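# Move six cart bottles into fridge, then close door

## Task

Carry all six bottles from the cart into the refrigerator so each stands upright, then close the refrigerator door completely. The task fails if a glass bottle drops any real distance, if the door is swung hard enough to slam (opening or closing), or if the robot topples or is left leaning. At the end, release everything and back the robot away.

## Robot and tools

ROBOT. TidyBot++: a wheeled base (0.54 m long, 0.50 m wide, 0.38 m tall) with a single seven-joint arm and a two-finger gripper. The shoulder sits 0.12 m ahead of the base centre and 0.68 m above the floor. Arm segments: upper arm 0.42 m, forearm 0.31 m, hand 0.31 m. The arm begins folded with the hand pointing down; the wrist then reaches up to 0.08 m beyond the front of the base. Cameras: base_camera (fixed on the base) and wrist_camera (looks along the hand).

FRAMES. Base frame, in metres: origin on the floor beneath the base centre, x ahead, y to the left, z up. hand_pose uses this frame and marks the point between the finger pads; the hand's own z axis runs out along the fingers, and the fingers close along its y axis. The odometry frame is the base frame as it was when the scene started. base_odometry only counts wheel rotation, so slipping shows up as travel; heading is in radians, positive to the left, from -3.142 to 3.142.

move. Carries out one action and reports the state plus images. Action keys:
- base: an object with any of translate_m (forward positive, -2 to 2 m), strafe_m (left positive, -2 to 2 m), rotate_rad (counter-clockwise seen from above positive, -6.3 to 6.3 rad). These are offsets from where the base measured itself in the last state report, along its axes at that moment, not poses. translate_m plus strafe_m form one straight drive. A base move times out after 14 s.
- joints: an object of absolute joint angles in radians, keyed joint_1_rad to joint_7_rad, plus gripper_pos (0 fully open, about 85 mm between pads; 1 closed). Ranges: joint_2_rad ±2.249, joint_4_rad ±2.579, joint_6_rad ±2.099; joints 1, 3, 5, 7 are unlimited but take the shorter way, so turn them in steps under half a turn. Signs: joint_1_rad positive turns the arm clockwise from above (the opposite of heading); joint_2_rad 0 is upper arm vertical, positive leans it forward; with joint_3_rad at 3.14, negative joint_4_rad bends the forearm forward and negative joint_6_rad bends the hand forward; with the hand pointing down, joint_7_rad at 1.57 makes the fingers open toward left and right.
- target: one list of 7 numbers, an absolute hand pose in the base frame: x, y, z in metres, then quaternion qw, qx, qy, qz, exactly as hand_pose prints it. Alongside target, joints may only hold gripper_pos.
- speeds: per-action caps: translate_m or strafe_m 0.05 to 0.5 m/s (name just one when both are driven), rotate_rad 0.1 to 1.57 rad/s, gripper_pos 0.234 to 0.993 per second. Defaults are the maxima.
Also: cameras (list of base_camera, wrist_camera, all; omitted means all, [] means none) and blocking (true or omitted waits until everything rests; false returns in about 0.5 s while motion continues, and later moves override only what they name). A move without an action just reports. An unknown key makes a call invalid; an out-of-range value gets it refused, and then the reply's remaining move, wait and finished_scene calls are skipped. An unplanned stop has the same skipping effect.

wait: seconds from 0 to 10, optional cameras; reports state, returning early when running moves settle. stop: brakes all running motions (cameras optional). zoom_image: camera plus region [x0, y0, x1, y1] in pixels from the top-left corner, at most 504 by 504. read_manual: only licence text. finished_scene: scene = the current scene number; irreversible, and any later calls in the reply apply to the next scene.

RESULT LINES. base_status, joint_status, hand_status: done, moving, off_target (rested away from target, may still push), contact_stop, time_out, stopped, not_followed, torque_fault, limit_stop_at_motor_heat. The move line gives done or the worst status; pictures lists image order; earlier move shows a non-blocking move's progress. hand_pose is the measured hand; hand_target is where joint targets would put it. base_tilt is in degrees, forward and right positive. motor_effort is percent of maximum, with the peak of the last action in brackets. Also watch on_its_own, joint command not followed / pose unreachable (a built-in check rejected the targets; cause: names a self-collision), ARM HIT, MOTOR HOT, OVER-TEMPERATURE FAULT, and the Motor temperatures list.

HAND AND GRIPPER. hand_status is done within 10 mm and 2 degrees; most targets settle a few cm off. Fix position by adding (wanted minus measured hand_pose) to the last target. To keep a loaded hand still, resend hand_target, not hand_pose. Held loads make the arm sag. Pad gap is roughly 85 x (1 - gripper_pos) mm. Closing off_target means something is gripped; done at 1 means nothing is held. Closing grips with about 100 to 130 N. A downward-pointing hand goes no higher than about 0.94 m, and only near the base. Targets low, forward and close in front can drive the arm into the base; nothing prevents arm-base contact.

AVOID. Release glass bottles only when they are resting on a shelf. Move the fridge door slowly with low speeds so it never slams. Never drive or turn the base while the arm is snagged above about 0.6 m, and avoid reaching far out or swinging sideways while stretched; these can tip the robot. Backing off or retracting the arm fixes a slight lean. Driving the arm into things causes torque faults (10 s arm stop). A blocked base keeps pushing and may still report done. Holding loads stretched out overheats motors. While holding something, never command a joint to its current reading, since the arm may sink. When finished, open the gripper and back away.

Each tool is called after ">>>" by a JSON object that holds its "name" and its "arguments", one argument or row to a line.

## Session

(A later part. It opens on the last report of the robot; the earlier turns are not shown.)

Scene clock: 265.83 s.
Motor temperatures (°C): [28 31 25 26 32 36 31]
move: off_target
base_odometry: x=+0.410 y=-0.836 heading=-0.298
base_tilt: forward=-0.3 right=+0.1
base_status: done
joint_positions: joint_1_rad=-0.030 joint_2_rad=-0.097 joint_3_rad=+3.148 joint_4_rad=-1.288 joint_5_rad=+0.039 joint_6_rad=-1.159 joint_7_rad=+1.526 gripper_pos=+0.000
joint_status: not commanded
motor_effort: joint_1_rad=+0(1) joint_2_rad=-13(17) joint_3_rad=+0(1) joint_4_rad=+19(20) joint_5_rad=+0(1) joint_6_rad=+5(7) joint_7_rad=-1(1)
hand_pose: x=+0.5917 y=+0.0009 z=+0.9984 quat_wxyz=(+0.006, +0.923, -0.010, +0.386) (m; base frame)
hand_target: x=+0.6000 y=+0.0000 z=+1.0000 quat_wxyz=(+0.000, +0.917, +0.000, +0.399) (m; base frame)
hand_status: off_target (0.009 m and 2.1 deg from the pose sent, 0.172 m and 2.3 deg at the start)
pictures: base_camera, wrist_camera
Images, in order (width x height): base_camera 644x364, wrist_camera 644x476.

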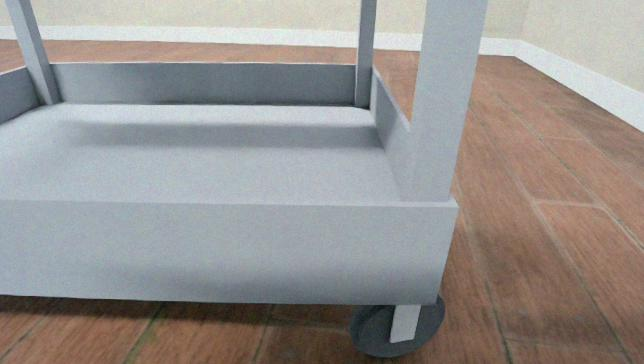

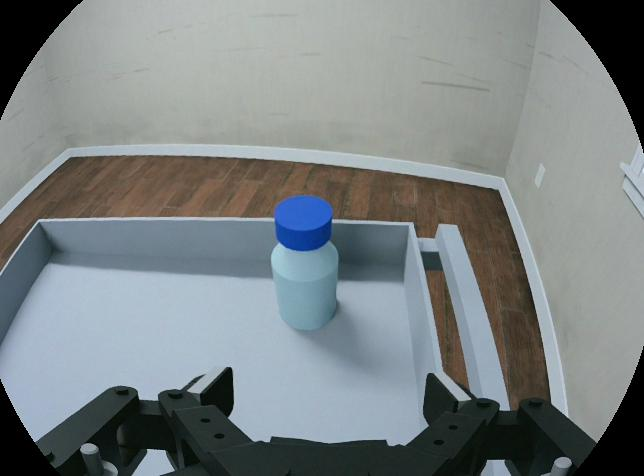

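>>> {"name": "move", "arguments": {
  "target": [0.692, 0.022, 0.922, 0, 0.917, 0, 0.399],
  "cameras": ["wrist_camera"]
}}

>>> {"name": "move", "arguments": {
  "target": [0.728, 0.022, 0.890, 0, 0.917, 0, 0.399],
  "cameras": ["wrist_camera"]
}}

Scene clock: 267.77 s.
Motor temperatures (°C): [28 31 25 26 32 36 31]
move: off_target
base_odometry: x=+0.410 y=-0.836 heading=-0.298
base_tilt: forward=-0.3 right=+0.1
base_status: not commanded
joint_positions: joint_1_rad=-0.052 joint_2_rad=+0.074 joint_3_rad=+3.148 joint_4_rad=-1.376 joint_5_rad=+0.039 joint_6_rad=-0.903 joint_7_rad=+1.525 gripper_pos=+0.000
joint_status: not commanded
motor_effort: joint_1_rad=+1(2) joint_2_rad=-20(24) joint_3_rad=+0(1) joint_4_rad=+19(21) joint_5_rad=+1(1) joint_6_rad=+6(7) joint_7_rad=+0(1)
hand_pose: x=+0.6829 y=+0.0171 z=+0.9199 quat_wxyz=(+0.002, +0.923, +0.005, +0.384) (m; base frame)
hand_target: x=+0.6920 y=+0.0220 z=+0.9220 quat_wxyz=(+0.000, +0.917, +0.000, +0.399) (m; base frame)
hand_status: off_target (0.011 m and 1.9 deg from the pose sent, 0.128 m and 2.1 deg at the start)
pictures: wrist_camera
Images, in order (width x height): wrist_camera 644x476.

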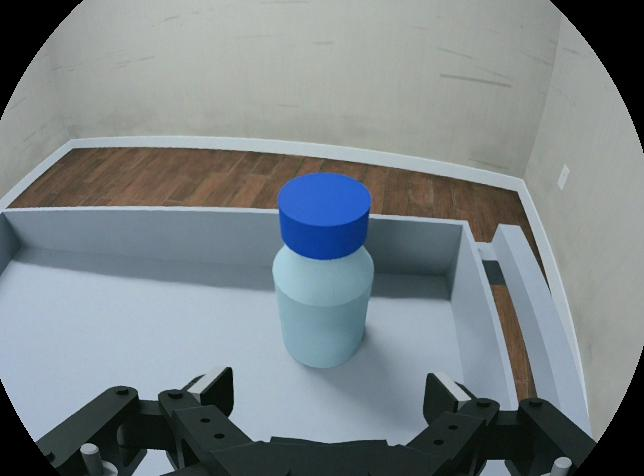

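Scene clock: 268.70 s.
Motor temperatures (°C): [28 31 25 26 32 36 31]
move: off_target
base_odometry: x=+0.410 y=-0.836 heading=-0.298
base_tilt: forward=-0.3 right=+0.1
base_status: not commanded
joint_positions: joint_1_rad=-0.056 joint_2_rad=+0.143 joint_3_rad=+3.149 joint_4_rad=-1.380 joint_5_rad=+0.039 joint_6_rad=-0.811 joint_7_rad=+1.525 gripper_pos=+0.000
joint_status: not commanded
motor_effort: joint_1_rad=+1(1) joint_2_rad=-22(24) joint_3_rad=+0(1) joint_4_rad=+19(20) joint_5_rad=+0(1) joint_6_rad=+6(7) joint_7_rad=+0(1)
hand_pose: x=+0.7177 y=+0.0222 z=+0.8980 quat_wxyz=(+0.000, +0.919, +0.009, +0.393) (m; base frame)
hand_target: x=+0.7280 y=+0.0220 z=+0.8900 quat_wxyz=(+0.000, +0.917, +0.000, +0.399) (m; base frame)
hand_status: off_target (0.013 m and 1.3 deg from the pose sent, 0.054 m and 1.9 deg at the start)
pictures: wrist_camera
Images, in order (width x height): wrist_camera 644x476.

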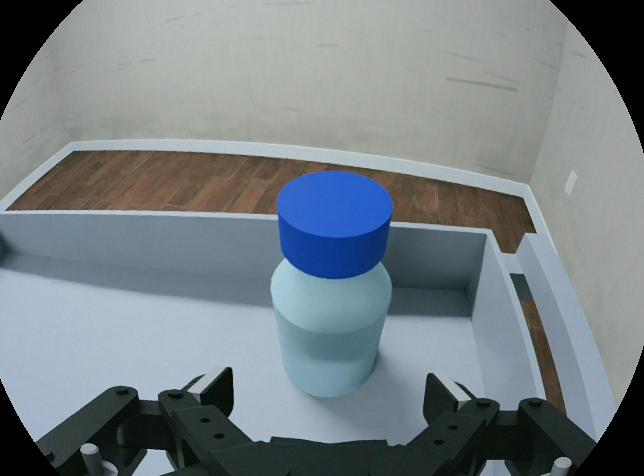

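>>> {"name": "move", "arguments": {
  "target": [0.788, 0.02, 0.855, 0, 0.917, 0, 0.399],
  "cameras": ["wrist_camera"]
}}

Scene clock: 270.27 s.
Motor temperatures (°C): [28 31 25 26 32 36 31]
move: off_target
base_odometry: x=+0.410 y=-0.836 heading=-0.298
base_tilt: forward=-0.3 right=+0.1
base_status: not commanded
joint_positions: joint_1_rad=-0.056 joint_2_rad=+0.292 joint_3_rad=+3.158 joint_4_rad=-1.340 joint_5_rad=+0.039 joint_6_rad=-0.746 joint_7_rad=+1.525 gripper_pos=+0.000
joint_status: not commanded
motor_effort: joint_1_rad=+1(2) joint_2_rad=-26(30) joint_3_rad=+0(0) joint_4_rad=+19(20) joint_5_rad=+0(1) joint_6_rad=+5(6) joint_7_rad=+0(1)
hand_pose: x=+0.7690 y=+0.0203 z=+0.8408 quat_wxyz=(+0.004, +0.928, +0.007, +0.373) (m; base frame)
hand_target: x=+0.7880 y=+0.0200 z=+0.8550 quat_wxyz=(+0.000, +0.917, +0.000, +0.399) (m; base frame)
hand_status: off_target (0.024 m and 3.4 deg from the pose sent, 0.082 m and 1.3 deg at the start)
pictures: wrist_camera
Images, in order (width x height): wrist_camera 644x476.

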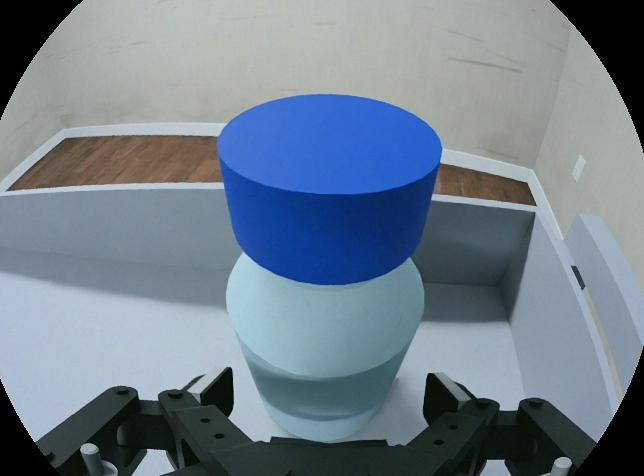

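>>> {"name": "move", "arguments": {
  "target": [0.798, 0.02, 0.874, 0, 0.917, 0, 0.399],
  "cameras": ["wrist_camera"]
}}

Scene clock: 271.57 s.
Motor temperatures (°C): [28 31 25 26 32 36 31]
move: off_target
base_odometry: x=+0.410 y=-0.836 heading=-0.298
base_tilt: forward=-0.3 right=+0.1
base_status: not commanded
joint_positions: joint_1_rad=-0.056 joint_2_rad=+0.301 joint_3_rad=+3.158 joint_4_rad=-1.241 joint_5_rad=+0.039 joint_6_rad=-0.746 joint_7_rad=+1.525 gripper_pos=+0.000
joint_status: not commanded
motor_effort: joint_1_rad=+1(1) joint_2_rad=-27(28) joint_3_rad=+0(1) joint_4_rad=+20(20) joint_5_rad=+0(1) joint_6_rad=+6(6) joint_7_rad=+0(1)
hand_pose: x=+0.7923 y=+0.0216 z=+0.8884 quat_wxyz=(+0.002, +0.910, +0.007, +0.415) (m; base frame)
hand_target: x=+0.7980 y=+0.0200 z=+0.8740 quat_wxyz=(+0.000, +0.917, +0.000, +0.399) (m; base frame)
hand_status: off_target (0.016 m and 2.1 deg from the pose sent, 0.044 m and 3.4 deg at the start)
pictures: wrist_camera
Images, in order (width x height): wrist_camera 644x476.

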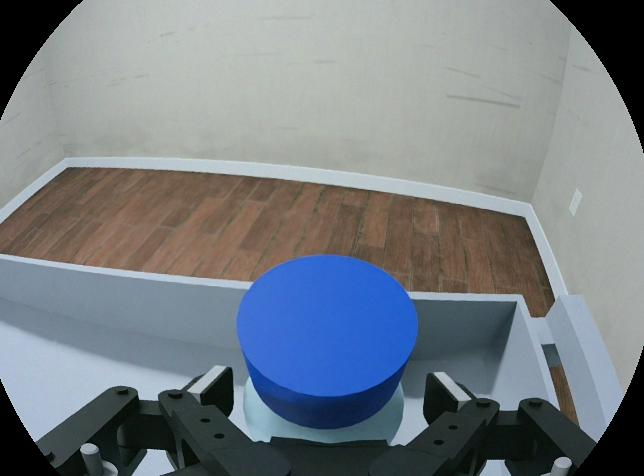

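Slightly high; lower in a small step.

>>> {"name": "move", "arguments": {
  "target": [0.793, 0.02, 0.862, 0, 0.917, 0, 0.399],
  "cameras": ["wrist_camera"]
}}

Scene clock: 272.57 s.
Motor temperatures (°C): [28 31 25 26 32 36 31]
move: off_target
base_odometry: x=+0.410 y=-0.836 heading=-0.298
base_tilt: forward=-0.3 right=+0.1
base_status: not commanded
joint_positions: joint_1_rad=-0.056 joint_2_rad=+0.301 joint_3_rad=+3.158 joint_4_rad=-1.265 joint_5_rad=+0.039 joint_6_rad=-0.743 joint_7_rad=+1.525 gripper_pos=+0.000
joint_status: not commanded
motor_effort: joint_1_rad=+1(1) joint_2_rad=-27(27) joint_3_rad=+0(1) joint_4_rad=+19(20) joint_5_rad=+0(1) joint_6_rad=+6(7) joint_7_rad=+0(1)
hand_pose: x=+0.7880 y=+0.0214 z=+0.8758 quat_wxyz=(+0.003, +0.914, +0.007, +0.405) (m; base frame)
hand_target: x=+0.7930 y=+0.0200 z=+0.8620 quat_wxyz=(+0.000, +0.917, +0.000, +0.399) (m; base frame)
hand_status: off_target (0.015 m and 1.1 deg from the pose sent, 0.026 m and 2.1 deg at the start)
pictures: wrist_camera
Images, in order (width x height): wrist_camera 644x476.

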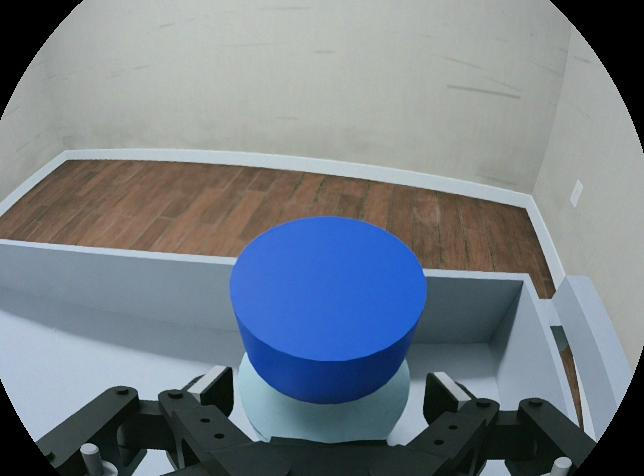

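>>> {"name": "move", "arguments": {
  "target": [0.791, 0.02, 0.854, 0, 0.917, 0, 0.399],
  "cameras": []
}}

>>> {"name": "move", "arguments": {
  "joints": {"gripper_pos": 0.5},
  "speeds": {"gripper_pos": 0.234},
  "cameras": ["wrist_camera"]
}}

Scene clock: 273.57 s.
Motor temperatures (°C): [28 31 25 26 32 36 31]
move: off_target
base_odometry: x=+0.410 y=-0.836 heading=-0.298
base_tilt: forward=-0.3 right=+0.1
base_status: not commanded
joint_positions: joint_1_rad=-0.056 joint_2_rad=+0.301 joint_3_rad=+3.158 joint_4_rad=-1.292 joint_5_rad=+0.039 joint_6_rad=-0.732 joint_7_rad=+1.525 gripper_pos=+0.000
joint_status: not commanded
motor_effort: joint_1_rad=+1(1) joint_2_rad=-26(28) joint_3_rad=+0(1) joint_4_rad=+20(21) joint_5_rad=+1(1) joint_6_rad=+6(7) joint_7_rad=+0(1)
hand_pose: x=+0.7849 y=+0.0213 z=+0.8641 quat_wxyz=(+0.003, +0.917, +0.007, +0.398) (m; base frame)
hand_target: x=+0.7910 y=+0.0200 z=+0.8540 quat_wxyz=(+0.000, +0.917, +0.000, +0.399) (m; base frame)
hand_status: off_target (0.012 m and 0.9 deg from the pose sent, 0.022 m and 1.1 deg at the start)
pictures: none
No camera images: "cameras" was empty.

Scene clock: 276.03 s.
Motor temperatures (°C): [28 31 25 26 32 36 31]
move: off_target
base_odometry: x=+0.410 y=-0.836 heading=-0.298
base_tilt: forward=-0.3 right=+0.1
base_status: not commanded
joint_positions: joint_1_rad=-0.060 joint_2_rad=+0.300 joint_3_rad=+3.158 joint_4_rad=-1.292 joint_5_rad=+0.039 joint_6_rad=-0.732 joint_7_rad=+1.525 gripper_pos=+0.233
joint_status: gripper_pos off_target (ended at +0.233, target +0.500)
motor_effort: joint_1_rad=+1(2) joint_2_rad=-23(27) joint_3_rad=+1(2) joint_4_rad=+18(20) joint_5_rad=+0(2) joint_6_rad=+6(7) joint_7_rad=+0(1)
hand_pose: x=+0.7847 y=+0.0236 z=+0.8644 quat_wxyz=(+0.002, +0.917, +0.009, +0.398) (m; base frame)
hand_target: x=+0.7910 y=+0.0200 z=+0.8540 quat_wxyz=(+0.000, +0.917, +0.000, +0.399) (m; base frame)
hand_status: not commanded
pictures: wrist_camera
Images, in order (width x height): wrist_camera 644x476.

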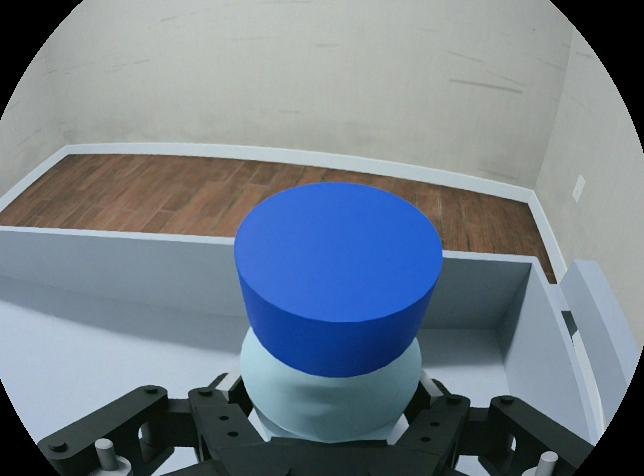

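>>> {"name": "move", "arguments": {
  "target": [0.765, 0.0, 0.985, 0, 0.917, 0, 0.399],
  "cameras": ["wrist_camera"]
}}

>>> {"name": "move", "arguments": {
  "target": [0.64, 0.0, 1.1, 0, 0.92, 0, 0.392],
  "cameras": []
}}

>>> {"name": "move", "arguments": {
  "target": [0.48, 0.0, 1.13, 0, 0.922, 0, 0.387],
  "base": {"translate_m": -0.33},
  "cameras": ["wrist_camera"]
}}

Scene clock: 278.03 s.
Motor temperatures (°C): [28 31 25 26 32 36 31]
move: off_target
base_odometry: x=+0.410 y=-0.836 heading=-0.298
base_tilt: forward=-0.3 right=+0.1
base_status: not commanded
joint_positions: joint_1_rad=-0.032 joint_2_rad=+0.321 joint_3_rad=+3.158 joint_4_rad=-0.954 joint_5_rad=+0.022 joint_6_rad=-1.076 joint_7_rad=+1.536 gripper_pos=+0.233
joint_status: not commanded
motor_effort: joint_1_rad=+1(2) joint_2_rad=-31(36) joint_3_rad=+0(1) joint_4_rad=+23(26) joint_5_rad=+1(1) joint_6_rad=+9(10) joint_7_rad=+1(1)
hand_pose: x=+0.7739 y=+0.0080 z=+0.9536 quat_wxyz=(+0.003, +0.923, -0.006, +0.385) (m; base frame)
hand_target: x=+0.7650 y=+0.0000 z=+0.9850 quat_wxyz=(+0.000, +0.917, +0.000, +0.399) (m; base frame)
hand_status: off_target (0.034 m and 1.9 deg from the pose sent, 0.124 m and 1.0 deg at the start)
pictures: wrist_camera
Images, in order (width x height): wrist_camera 644x476.

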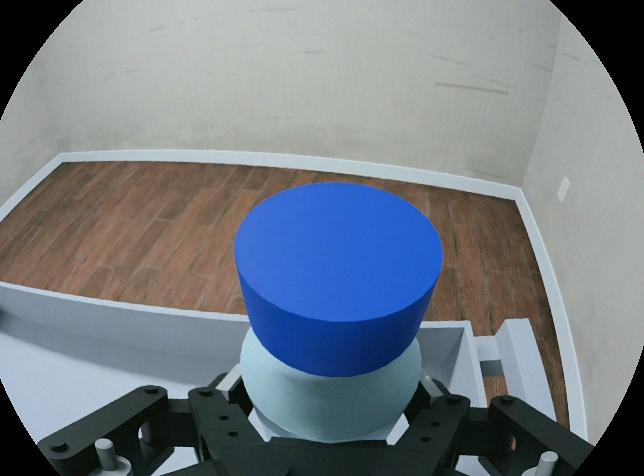

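Scene clock: 279.70 s.
Motor temperatures (°C): [28 31 25 26 32 36 31]
move: off_target
base_odometry: x=+0.410 y=-0.836 heading=-0.298
base_tilt: forward=-0.3 right=+0.1
base_status: not commanded
joint_positions: joint_1_rad=-0.032 joint_2_rad=+0.179 joint_3_rad=+3.162 joint_4_rad=-0.672 joint_5_rad=+0.021 joint_6_rad=-1.493 joint_7_rad=+1.536 gripper_pos=+0.233
joint_status: not commanded
motor_effort: joint_1_rad=+1(1) joint_2_rad=-24(35) joint_3_rad=+0(1) joint_4_rad=+20(24) joint_5_rad=+0(1) joint_6_rad=+8(10) joint_7_rad=+0(1)
hand_pose: x=+0.6532 y=+0.0029 z=+1.0861 quat_wxyz=(+0.003, +0.921, -0.013, +0.389) (m; base frame)
hand_target: x=+0.6400 y=+0.0000 z=+1.0999 quat_wxyz=(+0.000, +0.920, +0.000, +0.392) (m; base frame)
hand_status: off_target (0.019 m and 1.6 deg from the pose sent, 0.199 m and 1.2 deg at the start)
pictures: none
No camera images: "cameras" was empty.

Scene clock: 281.90 s.
Motor temperatures (°C): [28 31 25 26 32 36 31]
move: off_target
base_odometry: x=+0.094 y=-0.739 heading=-0.297
base_tilt: forward=-0.3 right=+0.1
base_status: done
joint_positions: joint_1_rad=-0.030 joint_2_rad=-0.124 joint_3_rad=+3.162 joint_4_rad=-0.787 joint_5_rad=+0.019 joint_6_rad=-1.652 joint_7_rad=+1.536 gripper_pos=+0.233
joint_status: not commanded
motor_effort: joint_1_rad=+0(5) joint_2_rad=-11(30) joint_3_rad=+0(4) joint_4_rad=+17(21) joint_5_rad=+0(4) joint_6_rad=+9(11) joint_7_rad=+0(1)
hand_pose: x=+0.4897 y=-0.0023 z=+1.1363 quat_wxyz=(-0.002, +0.916, -0.017, +0.402) (m; base frame)
hand_target: x=+0.4800 y=+0.0000 z=+1.1300 quat_wxyz=(+0.000, +0.922, +0.000, +0.387) (m; base frame)
hand_status: off_target (0.012 m and 2.7 deg from the pose sent, 0.179 m and 1.5 deg at the start)
pictures: wrist_camera
Images, in order (width x height): wrist_camera 644x476.

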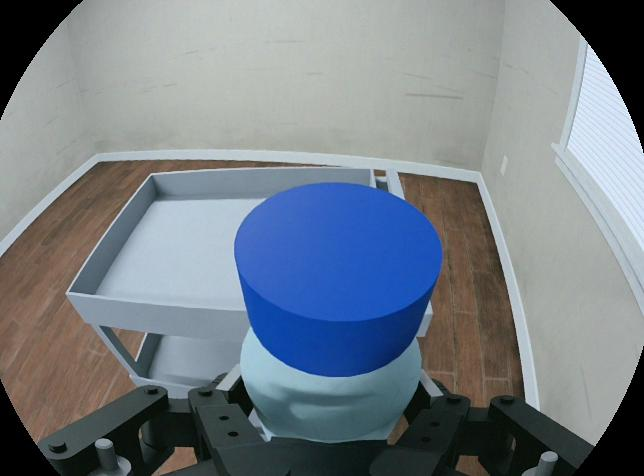

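>>> {"name": "move", "arguments": {
  "base": {"translate_m": 0.527, "strafe_m": 1.201, "rotate_rad": 1.388},
  "speeds": {"translate_m": 0.45, "rotate_rad": 0.8}
}}

Scene clock: 286.53 s.
Motor temperatures (°C): [28 31 25 26 32 36 31]
move: done
base_odometry: x=+0.950 y=+0.255 heading=+1.092
base_tilt: forward=-0.3 right=+0.1
base_status: done
joint_positions: joint_1_rad=-0.023 joint_2_rad=-0.111 joint_3_rad=+3.163 joint_4_rad=-0.791 joint_5_rad=+0.019 joint_6_rad=-1.653 joint_7_rad=+1.536 gripper_pos=+0.233
joint_status: not commanded
motor_effort: joint_1_rad=+1(2) joint_2_rad=-11(16) joint_3_rad=+0(3) joint_4_rad=+17(19) joint_5_rad=+0(3) joint_6_rad=+10(10) joint_7_rad=+0(1)
hand_pose: x=+0.4954 y=-0.0050 z=+1.1296 quat_wxyz=(+0.000, +0.919, -0.020, +0.393) (m; base frame)
hand_target: x=+0.4800 y=+0.0000 z=+1.1300 quat_wxyz=(+0.000, +0.922, +0.000, +0.387) (m; base frame)
hand_status: not commanded
pictures: base_camera, wrist_camera
Images, in order (width x height): base_camera 644x364, wrist_camera 644x476.

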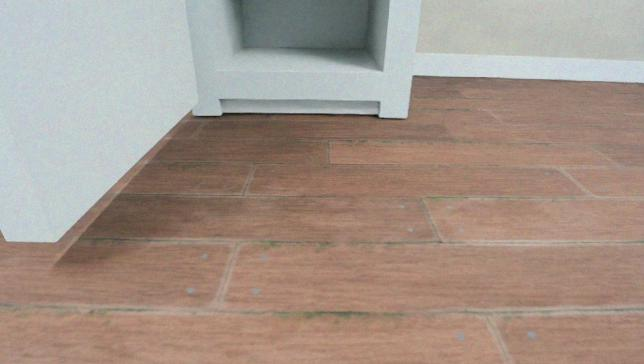

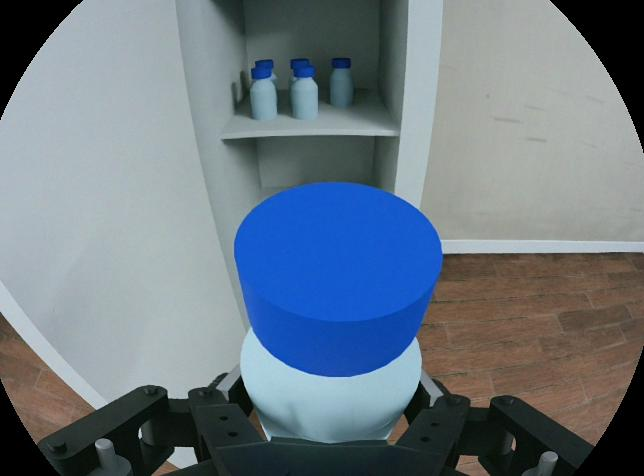

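>>> {"name": "move", "arguments": {
  "base": {"translate_m": 0.68},
  "speeds": {"translate_m": 0.35}
}}

>>> {"name": "move", "arguments": {
  "target": [0.58, -0.06, 1.105, 0, 0.915, 0, 0.404],
  "cameras": ["wrist_camera"]
}}

Scene clock: 290.10 s.
Motor temperatures (°C): [28 31 25 26 32 36 31]
move: done
base_odometry: x=+1.263 y=+0.859 heading=+1.092
base_tilt: forward=-0.3 right=+0.1
base_status: done
joint_positions: joint_1_rad=-0.023 joint_2_rad=-0.111 joint_3_rad=+3.163 joint_4_rad=-0.792 joint_5_rad=+0.019 joint_6_rad=-1.654 joint_7_rad=+1.536 gripper_pos=+0.233
joint_status: not commanded
motor_effort: joint_1_rad=+1(2) joint_2_rad=-11(15) joint_3_rad=+0(2) joint_4_rad=+17(19) joint_5_rad=+0(1) joint_6_rad=+9(10) joint_7_rad=+0(1)
hand_pose: x=+0.4951 y=-0.0050 z=+1.1290 quat_wxyz=(+0.000, +0.919, -0.020, +0.393) (m; base frame)
hand_target: x=+0.4800 y=+0.0000 z=+1.1300 quat_wxyz=(+0.000, +0.922, +0.000, +0.387) (m; base frame)
hand_status: not commanded
pictures: base_camera, wrist_camera
Images, in order (width x height): base_camera 644x364, wrist_camera 644x476.

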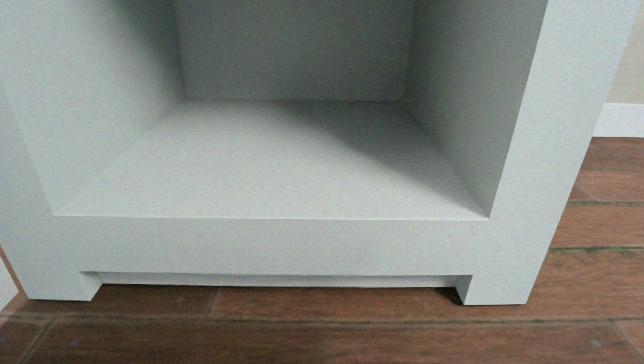

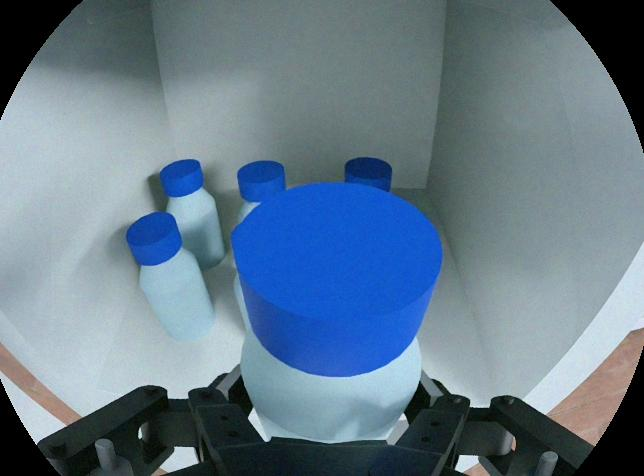

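Scene clock: 291.47 s.
Motor temperatures (°C): [28 31 25 26 32 36 31]
move: off_target
base_odometry: x=+1.263 y=+0.859 heading=+1.092
base_tilt: forward=-0.3 right=+0.1
base_status: not commanded
joint_positions: joint_1_rad=+0.099 joint_2_rad=+0.031 joint_3_rad=+3.283 joint_4_rad=-0.830 joint_5_rad=-0.148 joint_6_rad=-1.554 joint_7_rad=+1.715 gripper_pos=+0.233
joint_status: not commanded
motor_effort: joint_1_rad=+1(2) joint_2_rad=-18(23) joint_3_rad=+0(2) joint_4_rad=+20(21) joint_5_rad=-2(3) joint_6_rad=+7(10) joint_7_rad=+0(1)
hand_pose: x=+0.5752 y=-0.0612 z=+1.0773 quat_wxyz=(+0.001, +0.932, -0.019, +0.361) (m; base frame)
hand_target: x=+0.5800 y=-0.0600 z=+1.1050 quat_wxyz=(+0.000, +0.915, +0.000, +0.404) (m; base frame)
hand_status: off_target (0.028 m and 5.7 deg from the pose sent, 0.104 m and 2.7 deg at the start)
pictures: wrist_camera
Images, in order (width x height): wrist_camera 644x476.

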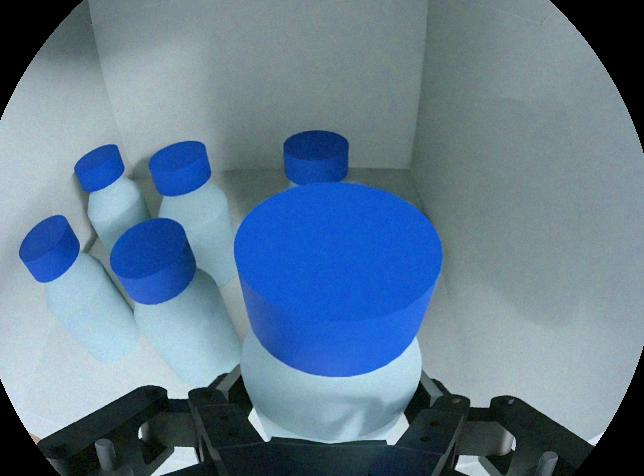

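>>> {"name": "move", "arguments": {
  "target": [0.66, -0.064, 1.07, 0, 0.905, 0, 0.425],
  "cameras": ["wrist_camera"]
}}

>>> {"name": "move", "arguments": {
  "target": [0.66, -0.064, 1.045, 0, 0.905, 0, 0.425],
  "cameras": ["wrist_camera"]
}}

>>> {"name": "move", "arguments": {
  "target": [0.66, -0.064, 1.03, 0, 0.907, 0, 0.421],
  "cameras": []
}}

>>> {"name": "move", "arguments": {
  "target": [0.66, -0.064, 1.018, 0, 0.908, 0, 0.419],
  "cameras": ["wrist_camera"]
}}

Scene clock: 293.33 s.
Motor temperatures (°C): [28 31 25 26 32 36 31]
move: off_target
base_odometry: x=+1.263 y=+0.859 heading=+1.092
base_tilt: forward=-0.3 right=+0.1
base_status: not commanded
joint_positions: joint_1_rad=+0.122 joint_2_rad=+0.117 joint_3_rad=+3.255 joint_4_rad=-0.918 joint_5_rad=-0.149 joint_6_rad=-1.338 joint_7_rad=+1.721 gripper_pos=+0.233
joint_status: not commanded
motor_effort: joint_1_rad=+1(1) joint_2_rad=-22(27) joint_3_rad=+0(1) joint_4_rad=+21(23) joint_5_rad=-2(3) joint_6_rad=+9(10) joint_7_rad=+0(1)
hand_pose: x=+0.6516 y=-0.0751 z=+1.0389 quat_wxyz=(+0.006, +0.925, -0.026, +0.380) (m; base frame)
hand_target: x=+0.6600 y=-0.0640 z=+1.0700 quat_wxyz=(+0.000, +0.905, +0.000, +0.425) (m; base frame)
hand_status: off_target (0.034 m and 6.4 deg from the pose sent, 0.085 m and 8.3 deg at the start)
pictures: wrist_camera
Images, in order (width x height): wrist_camera 644x476.

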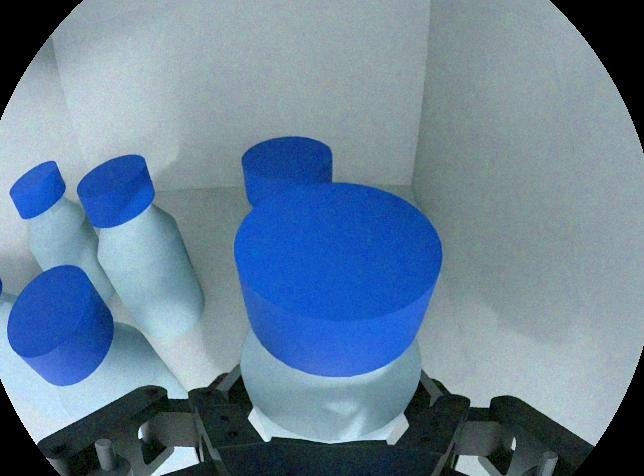

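Scene clock: 294.37 s.
Motor temperatures (°C): [28 31 25 26 32 36 31]
move: off_target
base_odometry: x=+1.263 y=+0.859 heading=+1.092
base_tilt: forward=-0.3 right=+0.1
base_status: not commanded
joint_positions: joint_1_rad=+0.122 joint_2_rad=+0.101 joint_3_rad=+3.255 joint_4_rad=-1.043 joint_5_rad=-0.149 joint_6_rad=-1.247 joint_7_rad=+1.737 gripper_pos=+0.233
joint_status: not commanded
motor_effort: joint_1_rad=+0(1) joint_2_rad=-23(25) joint_3_rad=+0(1) joint_4_rad=+22(23) joint_5_rad=-1(3) joint_6_rad=+8(9) joint_7_rad=+0(1)
hand_pose: x=+0.6562 y=-0.0785 z=+1.0055 quat_wxyz=(+0.005, +0.928, -0.026, +0.372) (m; base frame)
hand_target: x=+0.6600 y=-0.0640 z=+1.0450 quat_wxyz=(+0.000, +0.905, +0.000, +0.425) (m; base frame)
hand_status: off_target (0.042 m and 7.3 deg from the pose sent, 0.015 m and 6.4 deg at the start)
pictures: wrist_camera
Images, in order (width x height): wrist_camera 644x476.

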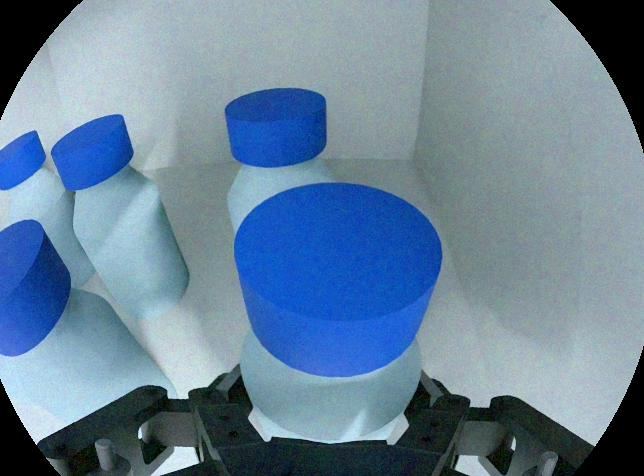

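Scene clock: 295.13 s.
Motor temperatures (°C): [28 31 25 26 32 36 31]
move: off_target
base_odometry: x=+1.263 y=+0.859 heading=+1.092
base_tilt: forward=-0.3 right=+0.1
base_status: not commanded
joint_positions: joint_1_rad=+0.120 joint_2_rad=+0.080 joint_3_rad=+3.255 joint_4_rad=-1.092 joint_5_rad=-0.150 joint_6_rad=-1.199 joint_7_rad=+1.743 gripper_pos=+0.233
joint_status: not commanded
motor_effort: joint_1_rad=+1(2) joint_2_rad=-22(24) joint_3_rad=+1(1) joint_4_rad=+21(22) joint_5_rad=-2(2) joint_6_rad=+7(9) joint_7_rad=+0(1)
hand_pose: x=+0.6554 y=-0.0789 z=+1.0029 quat_wxyz=(+0.007, +0.924, -0.026, +0.382) (m; base frame)
hand_target: x=+0.6600 y=-0.0640 z=+1.0300 quat_wxyz=(+0.000, +0.907, +0.000, +0.421) (m; base frame)
hand_status: off_target (0.031 m and 5.8 deg from the pose sent, 0.029 m and 6.8 deg at the start)
pictures: none
No camera images: "cameras" was empty.

Scene clock: 295.87 s.
Motor temperatures (°C): [28 31 25 26 32 36 31]
move: off_target
base_odometry: x=+1.263 y=+0.859 heading=+1.092
base_tilt: forward=-0.3 right=+0.1
base_status: not commanded
joint_positions: joint_1_rad=+0.118 joint_2_rad=+0.060 joint_3_rad=+3.255 joint_4_rad=-1.132 joint_5_rad=-0.150 joint_6_rad=-1.158 joint_7_rad=+1.750 gripper_pos=+0.233
joint_status: not commanded
motor_effort: joint_1_rad=+1(2) joint_2_rad=-19(21) joint_3_rad=+0(1) joint_4_rad=+19(21) joint_5_rad=-1(2) joint_6_rad=+7(7) joint_7_rad=+0(1)
hand_pose: x=+0.6541 y=-0.0787 z=+1.0020 quat_wxyz=(+0.008, +0.920, -0.024, +0.391) (m; base frame)
hand_target: x=+0.6600 y=-0.0640 z=+1.0180 quat_wxyz=(+0.000, +0.908, +0.000, +0.419) (m; base frame)
hand_status: off_target (0.022 m and 4.5 deg from the pose sent, 0.022 m and 5.6 deg at the start)
pictures: wrist_camera
Images, in order (width x height): wrist_camera 644x476.

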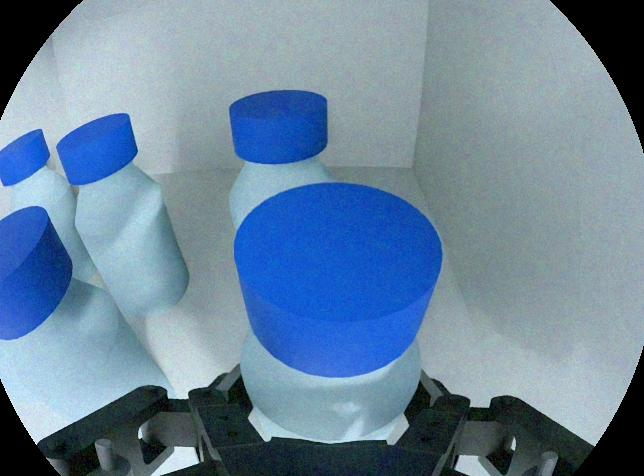

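>>> {"name": "move", "arguments": {
  "joints": {"gripper_pos": 0.07},
  "speeds": {"gripper_pos": 0.234},
  "cameras": ["wrist_camera"]
}}

>>> {"name": "move", "arguments": {
  "target": [0.56, -0.066, 1.095, 0, 0.915, 0, 0.404],
  "cameras": ["wrist_camera"]
}}

>>> {"name": "move", "arguments": {
  "target": [0.48, 0.0, 1.13, 0, 0.922, 0, 0.387],
  "base": {"translate_m": -0.68},
  "joints": {"gripper_pos": 0.3}
}}

Scene clock: 298.57 s.
Motor temperatures (°C): [28 31 25 26 32 36 31]
move: done
base_odometry: x=+1.263 y=+0.859 heading=+1.092
base_tilt: forward=-0.3 right=+0.1
base_status: not commanded
joint_positions: joint_1_rad=+0.117 joint_2_rad=+0.052 joint_3_rad=+3.255 joint_4_rad=-1.133 joint_5_rad=-0.151 joint_6_rad=-1.151 joint_7_rad=+1.750 gripper_pos=+0.072
joint_status: all done
motor_effort: joint_1_rad=+1(2) joint_2_rad=-18(20) joint_3_rad=+1(1) joint_4_rad=+18(20) joint_5_rad=-1(2) joint_6_rad=+5(7) joint_7_rad=+0(1)
hand_pose: x=+0.6529 y=-0.0783 z=+1.0074 quat_wxyz=(+0.009, +0.917, -0.024, +0.397) (m; base frame)
hand_target: x=+0.6600 y=-0.0640 z=+1.0180 quat_wxyz=(+0.000, +0.908, +0.000, +0.419) (m; base frame)
hand_status: not commanded
pictures: wrist_camera
Images, in order (width x height): wrist_camera 644x476.

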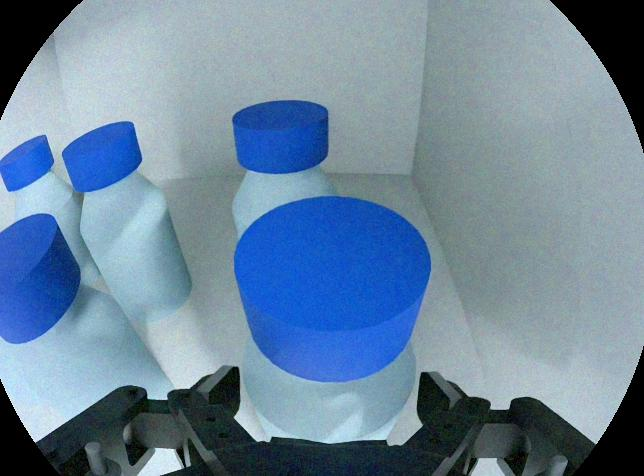

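Scene clock: 300.10 s.
Motor temperatures (°C): [28 31 25 26 32 36 31]
move: off_target
base_odometry: x=+1.263 y=+0.859 heading=+1.092
base_tilt: forward=-0.3 right=+0.1
base_status: not commanded
joint_positions: joint_1_rad=+0.091 joint_2_rad=-0.060 joint_3_rad=+3.326 joint_4_rad=-0.942 joint_5_rad=-0.155 joint_6_rad=-1.405 joint_7_rad=+1.750 gripper_pos=+0.072
joint_status: not commanded
motor_effort: joint_1_rad=+1(1) joint_2_rad=-12(21) joint_3_rad=+0(1) joint_4_rad=+16(20) joint_5_rad=-2(2) joint_6_rad=+6(7) joint_7_rad=+1(1)
hand_pose: x=+0.5663 y=-0.0803 z=+1.1006 quat_wxyz=(+0.015, +0.907, -0.026, +0.420) (m; base frame)
hand_target: x=+0.5600 y=-0.0660 z=+1.0950 quat_wxyz=(+0.000, +0.915, +0.000, +0.404) (m; base frame)
hand_status: off_target (0.017 m and 4.0 deg from the pose sent, 0.128 m and 3.0 deg at the start)
pictures: wrist_camera
Images, in order (width x height): wrist_camera 644x476.

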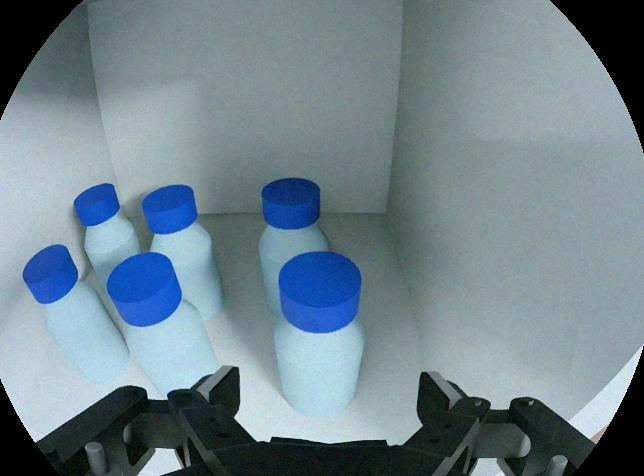

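Scene clock: 302.93 s.
Motor temperatures (°C): [28 31 25 26 32 36 31]
move: off_target
base_odometry: x=+0.950 y=+0.255 heading=+1.092
base_tilt: forward=-0.3 right=+0.1
base_status: done
joint_positions: joint_1_rad=-0.010 joint_2_rad=-0.137 joint_3_rad=+3.177 joint_4_rad=-0.803 joint_5_rad=-0.040 joint_6_rad=-1.635 joint_7_rad=+1.620 gripper_pos=+0.299
joint_status: all done
motor_effort: joint_1_rad=+1(3) joint_2_rad=-8(16) joint_3_rad=+0(3) joint_4_rad=+14(17) joint_5_rad=-1(2) joint_6_rad=+5(7) joint_7_rad=+1(1)
hand_pose: x=+0.4879 y=+0.0022 z=+1.1383 quat_wxyz=(-0.005, +0.913, +0.019, +0.408) (m; base frame)
hand_target: x=+0.4800 y=+0.0000 z=+1.1300 quat_wxyz=(+0.000, +0.922, +0.000, +0.387) (m; base frame)
hand_status: off_target (0.012 m and 3.5 deg from the pose sent, 0.121 m and 5.4 deg at the start)
pictures: base_camera, wrist_camera
Images, in order (width x height): base_camera 644x364, wrist_camera 644x476.

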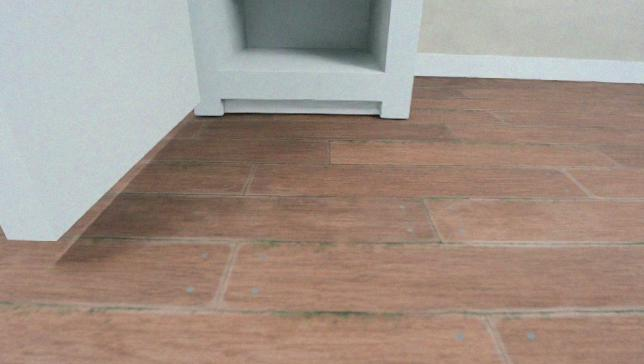

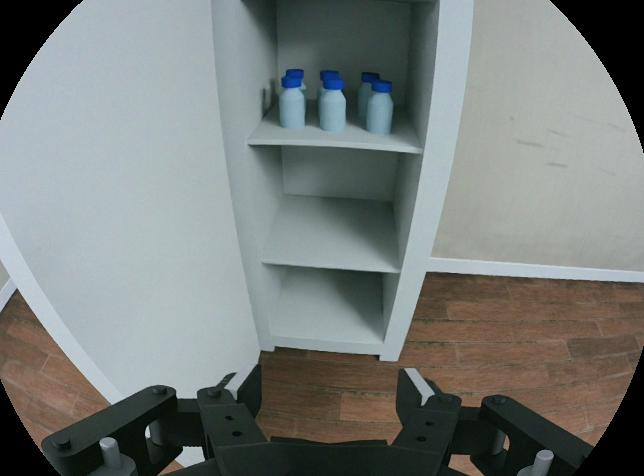

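>>> {"name": "move", "arguments": {
  "base": {"translate_m": -0.12, "strafe_m": 0.95},
  "speeds": {"translate_m": 0.45}
}}

Scene clock: 310.67 s.
Motor temperatures (°C): [28 31 25 26 32 36 31]
move: done
base_odometry: x=+0.051 y=+0.586 heading=+1.093
base_tilt: forward=-0.3 right=+0.1
base_status: done
joint_positions: joint_1_rad=-0.011 joint_2_rad=-0.137 joint_3_rad=+3.175 joint_4_rad=-0.803 joint_5_rad=-0.034 joint_6_rad=-1.635 joint_7_rad=+1.620 gripper_pos=+0.299
joint_status: not commanded
motor_effort: joint_1_rad=+1(2) joint_2_rad=-8(9) joint_3_rad=+1(2) joint_4_rad=+14(15) joint_5_rad=+0(1) joint_6_rad=+6(7) joint_7_rad=+0(1)
hand_pose: x=+0.4880 y=+0.0019 z=+1.1381 quat_wxyz=(-0.003, +0.913, +0.019, +0.408) (m; base frame)
hand_target: x=+0.4800 y=+0.0000 z=+1.1300 quat_wxyz=(+0.000, +0.922, +0.000, +0.387) (m; base frame)
hand_status: not commanded
pictures: base_camera, wrist_camera
Images, in order (width x height): base_camera 644x364, wrist_camera 644x476.

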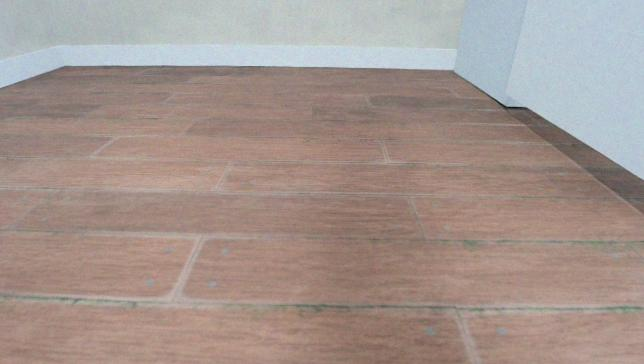

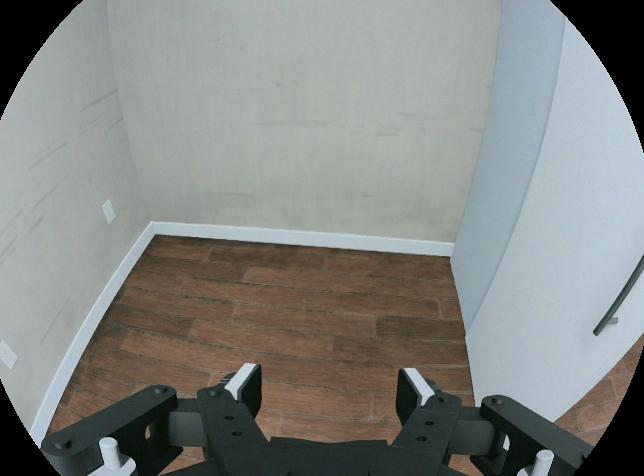

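>>> {"name": "move", "arguments": {
  "base": {"translate_m": 0.80, "strafe_m": 0.32, "rotate_rad": -1.572},
  "speeds": {"translate_m": 0.35, "rotate_rad": 0.8},
  "joints": {"joint_1_rad": 0, "joint_2_rad": -0.19, "joint_3_rad": 3.14, "joint_4_rad": -2.3, "joint_5_rad": 0, "joint_6_rad": 0.5, "joint_7_rad": 1.57}
}}

Scene clock: 314.93 s.
Motor temperatures (°C): [28 31 25 26 32 36 31]
move: done
base_odometry: x=+0.135 y=+1.444 heading=-0.480
base_tilt: forward=-0.3 right=+0.1
base_status: done
joint_positions: joint_1_rad=-0.006 joint_2_rad=-0.181 joint_3_rad=+3.154 joint_4_rad=-2.282 joint_5_rad=-0.033 joint_6_rad=+0.454 joint_7_rad=+1.619 gripper_pos=+0.299
joint_status: all done
motor_effort: joint_1_rad=+1(2) joint_2_rad=-10(16) joint_3_rad=+0(3) joint_4_rad=+19(22) joint_5_rad=+0(1) joint_6_rad=+8(9) joint_7_rad=+0(1)
hand_pose: x=+0.6250 y=-0.0065 z=+0.9132 quat_wxyz=(+0.013, +0.734, -0.001, +0.680) (m; base frame)
hand_target: x=+0.6203 y=+0.0022 z=+0.9214 quat_wxyz=(-0.001, +0.721, +0.000, +0.693) (m; base frame)
hand_status: not commanded
pictures: base_camera, wrist_camera
Images, in order (width x height): base_camera 644x364, wrist_camera 644x476.

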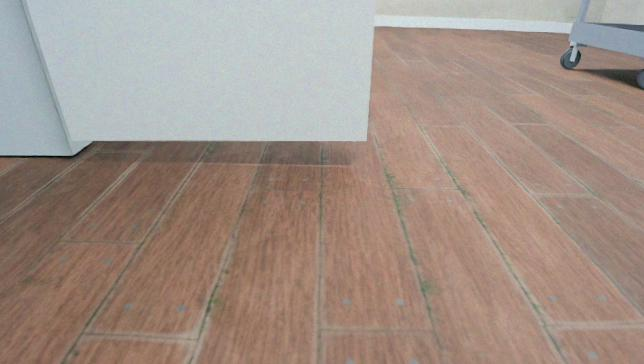

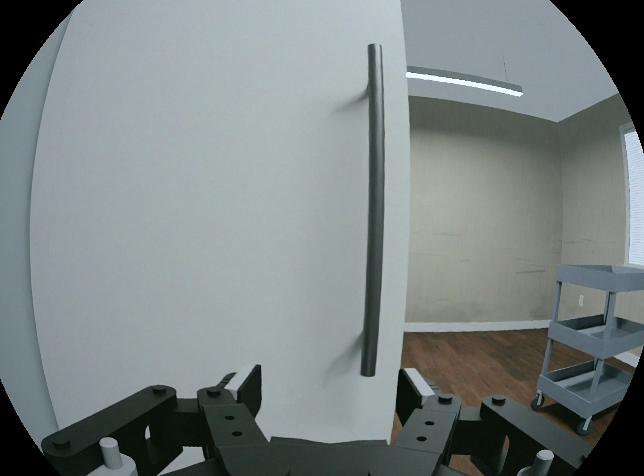

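>>> {"name": "zoom_image", "arguments": {
  "camera": "wrist_camera",
  "region": [340, 200, 420, 260]
}}

>>> {"name": "zoom_image", "arguments": {
  "camera": "base_camera",
  "region": [20, 60, 420, 200]
}}

Scaled by 6.300.

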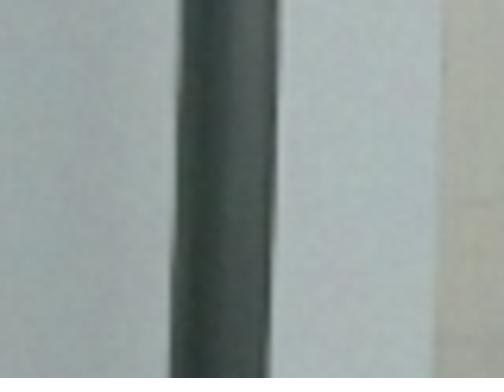

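Scaled by 1.260.

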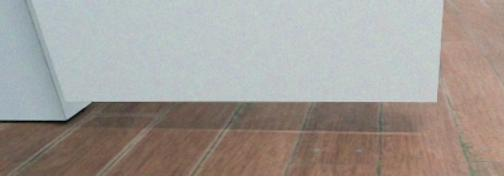

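>>> {"name": "move", "arguments": {
  "base": {"translate_m": 0.2, "strafe_m": -0.075},
  "speeds": {"translate_m": 0.3},
  "target": [0.618, 0.01, 0.93, 0, 0.7071, 0, 0.7071]
}}

>>> {"name": "zoom_image", "arguments": {
  "camera": "wrist_camera",
  "region": [280, 200, 380, 275]
}}

Scene clock: 320.00 s.
Motor temperatures (°C): [28 31 25 26 32 36 31]
move: done
base_odometry: x=+0.278 y=+1.285 heading=-0.480
base_tilt: forward=-0.3 right=+0.1
base_status: done
joint_positions: joint_1_rad=+0.007 joint_2_rad=-0.190 joint_3_rad=+3.101 joint_4_rad=-2.296 joint_5_rad=-0.046 joint_6_rad=+0.511 joint_7_rad=+1.619 gripper_pos=+0.299
joint_status: not commanded
motor_effort: joint_1_rad=+0(2) joint_2_rad=-10(13) joint_3_rad=+0(2) joint_4_rad=+19(20) joint_5_rad=+0(1) joint_6_rad=+8(9) joint_7_rad=+0(1)
hand_pose: x=+0.6206 y=+0.0123 z=+0.9266 quat_wxyz=(+0.002, +0.716, +0.009, +0.698) (m; base frame)
hand_target: x=+0.6180 y=+0.0100 z=+0.9300 quat_wxyz=(+0.000, +0.707, +0.000, +0.707) (m; base frame)
hand_status: done (0.005 m and 1.8 deg from the pose sent, 0.025 m and 4.6 deg at the start)
pictures: base_camera, wrist_camera
Images, in order (width x height): base_camera 644x364, wrist_camera 644x476.

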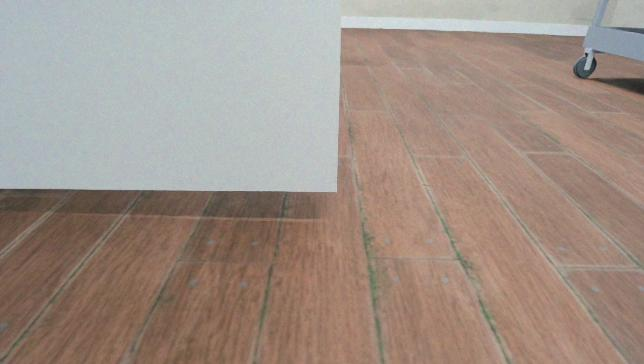

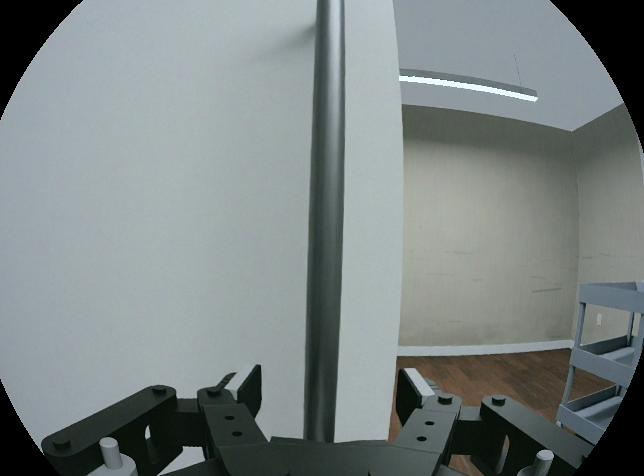

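Scaled by 5.040.

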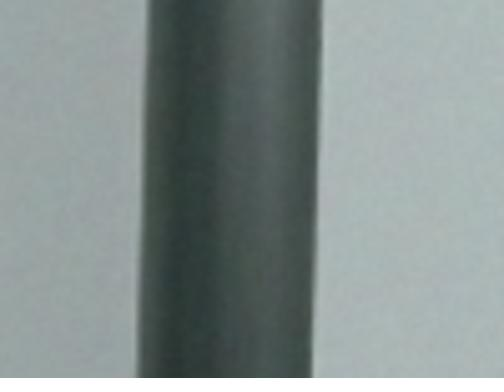

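>>> {"name": "move", "arguments": {
  "base": {"translate_m": 0.035},
  "speeds": {"translate_m": 0.1},
  "cameras": ["wrist_camera"]
}}

>>> {"name": "zoom_image", "arguments": {
  "camera": "wrist_camera",
  "region": [280, 200, 380, 275]
}}

Scene clock: 322.57 s.
Motor temperatures (°C): [28 31 25 26 32 36 31]
move: done
base_odometry: x=+0.309 y=+1.268 heading=-0.480
base_tilt: forward=-0.3 right=+0.1
base_status: done
joint_positions: joint_1_rad=+0.008 joint_2_rad=-0.192 joint_3_rad=+3.101 joint_4_rad=-2.297 joint_5_rad=-0.046 joint_6_rad=+0.511 joint_7_rad=+1.619 gripper_pos=+0.299
joint_status: not commanded
motor_effort: joint_1_rad=+1(2) joint_2_rad=-10(12) joint_3_rad=+1(3) joint_4_rad=+19(19) joint_5_rad=+1(1) joint_6_rad=+8(9) joint_7_rad=+0(1)
hand_pose: x=+0.6199 y=+0.0121 z=+0.9274 quat_wxyz=(+0.002, +0.715, +0.009, +0.699) (m; base frame)
hand_target: x=+0.6180 y=+0.0100 z=+0.9300 quat_wxyz=(+0.000, +0.707, +0.000, +0.707) (m; base frame)
hand_status: not commanded
pictures: wrist_camera
Images, in order (width x height): wrist_camera 644x476.

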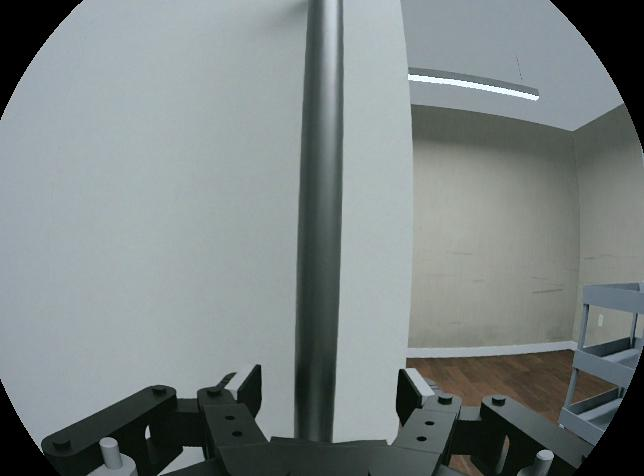

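Scaled by 5.040.

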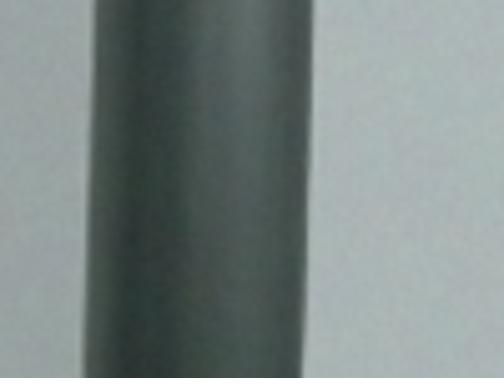

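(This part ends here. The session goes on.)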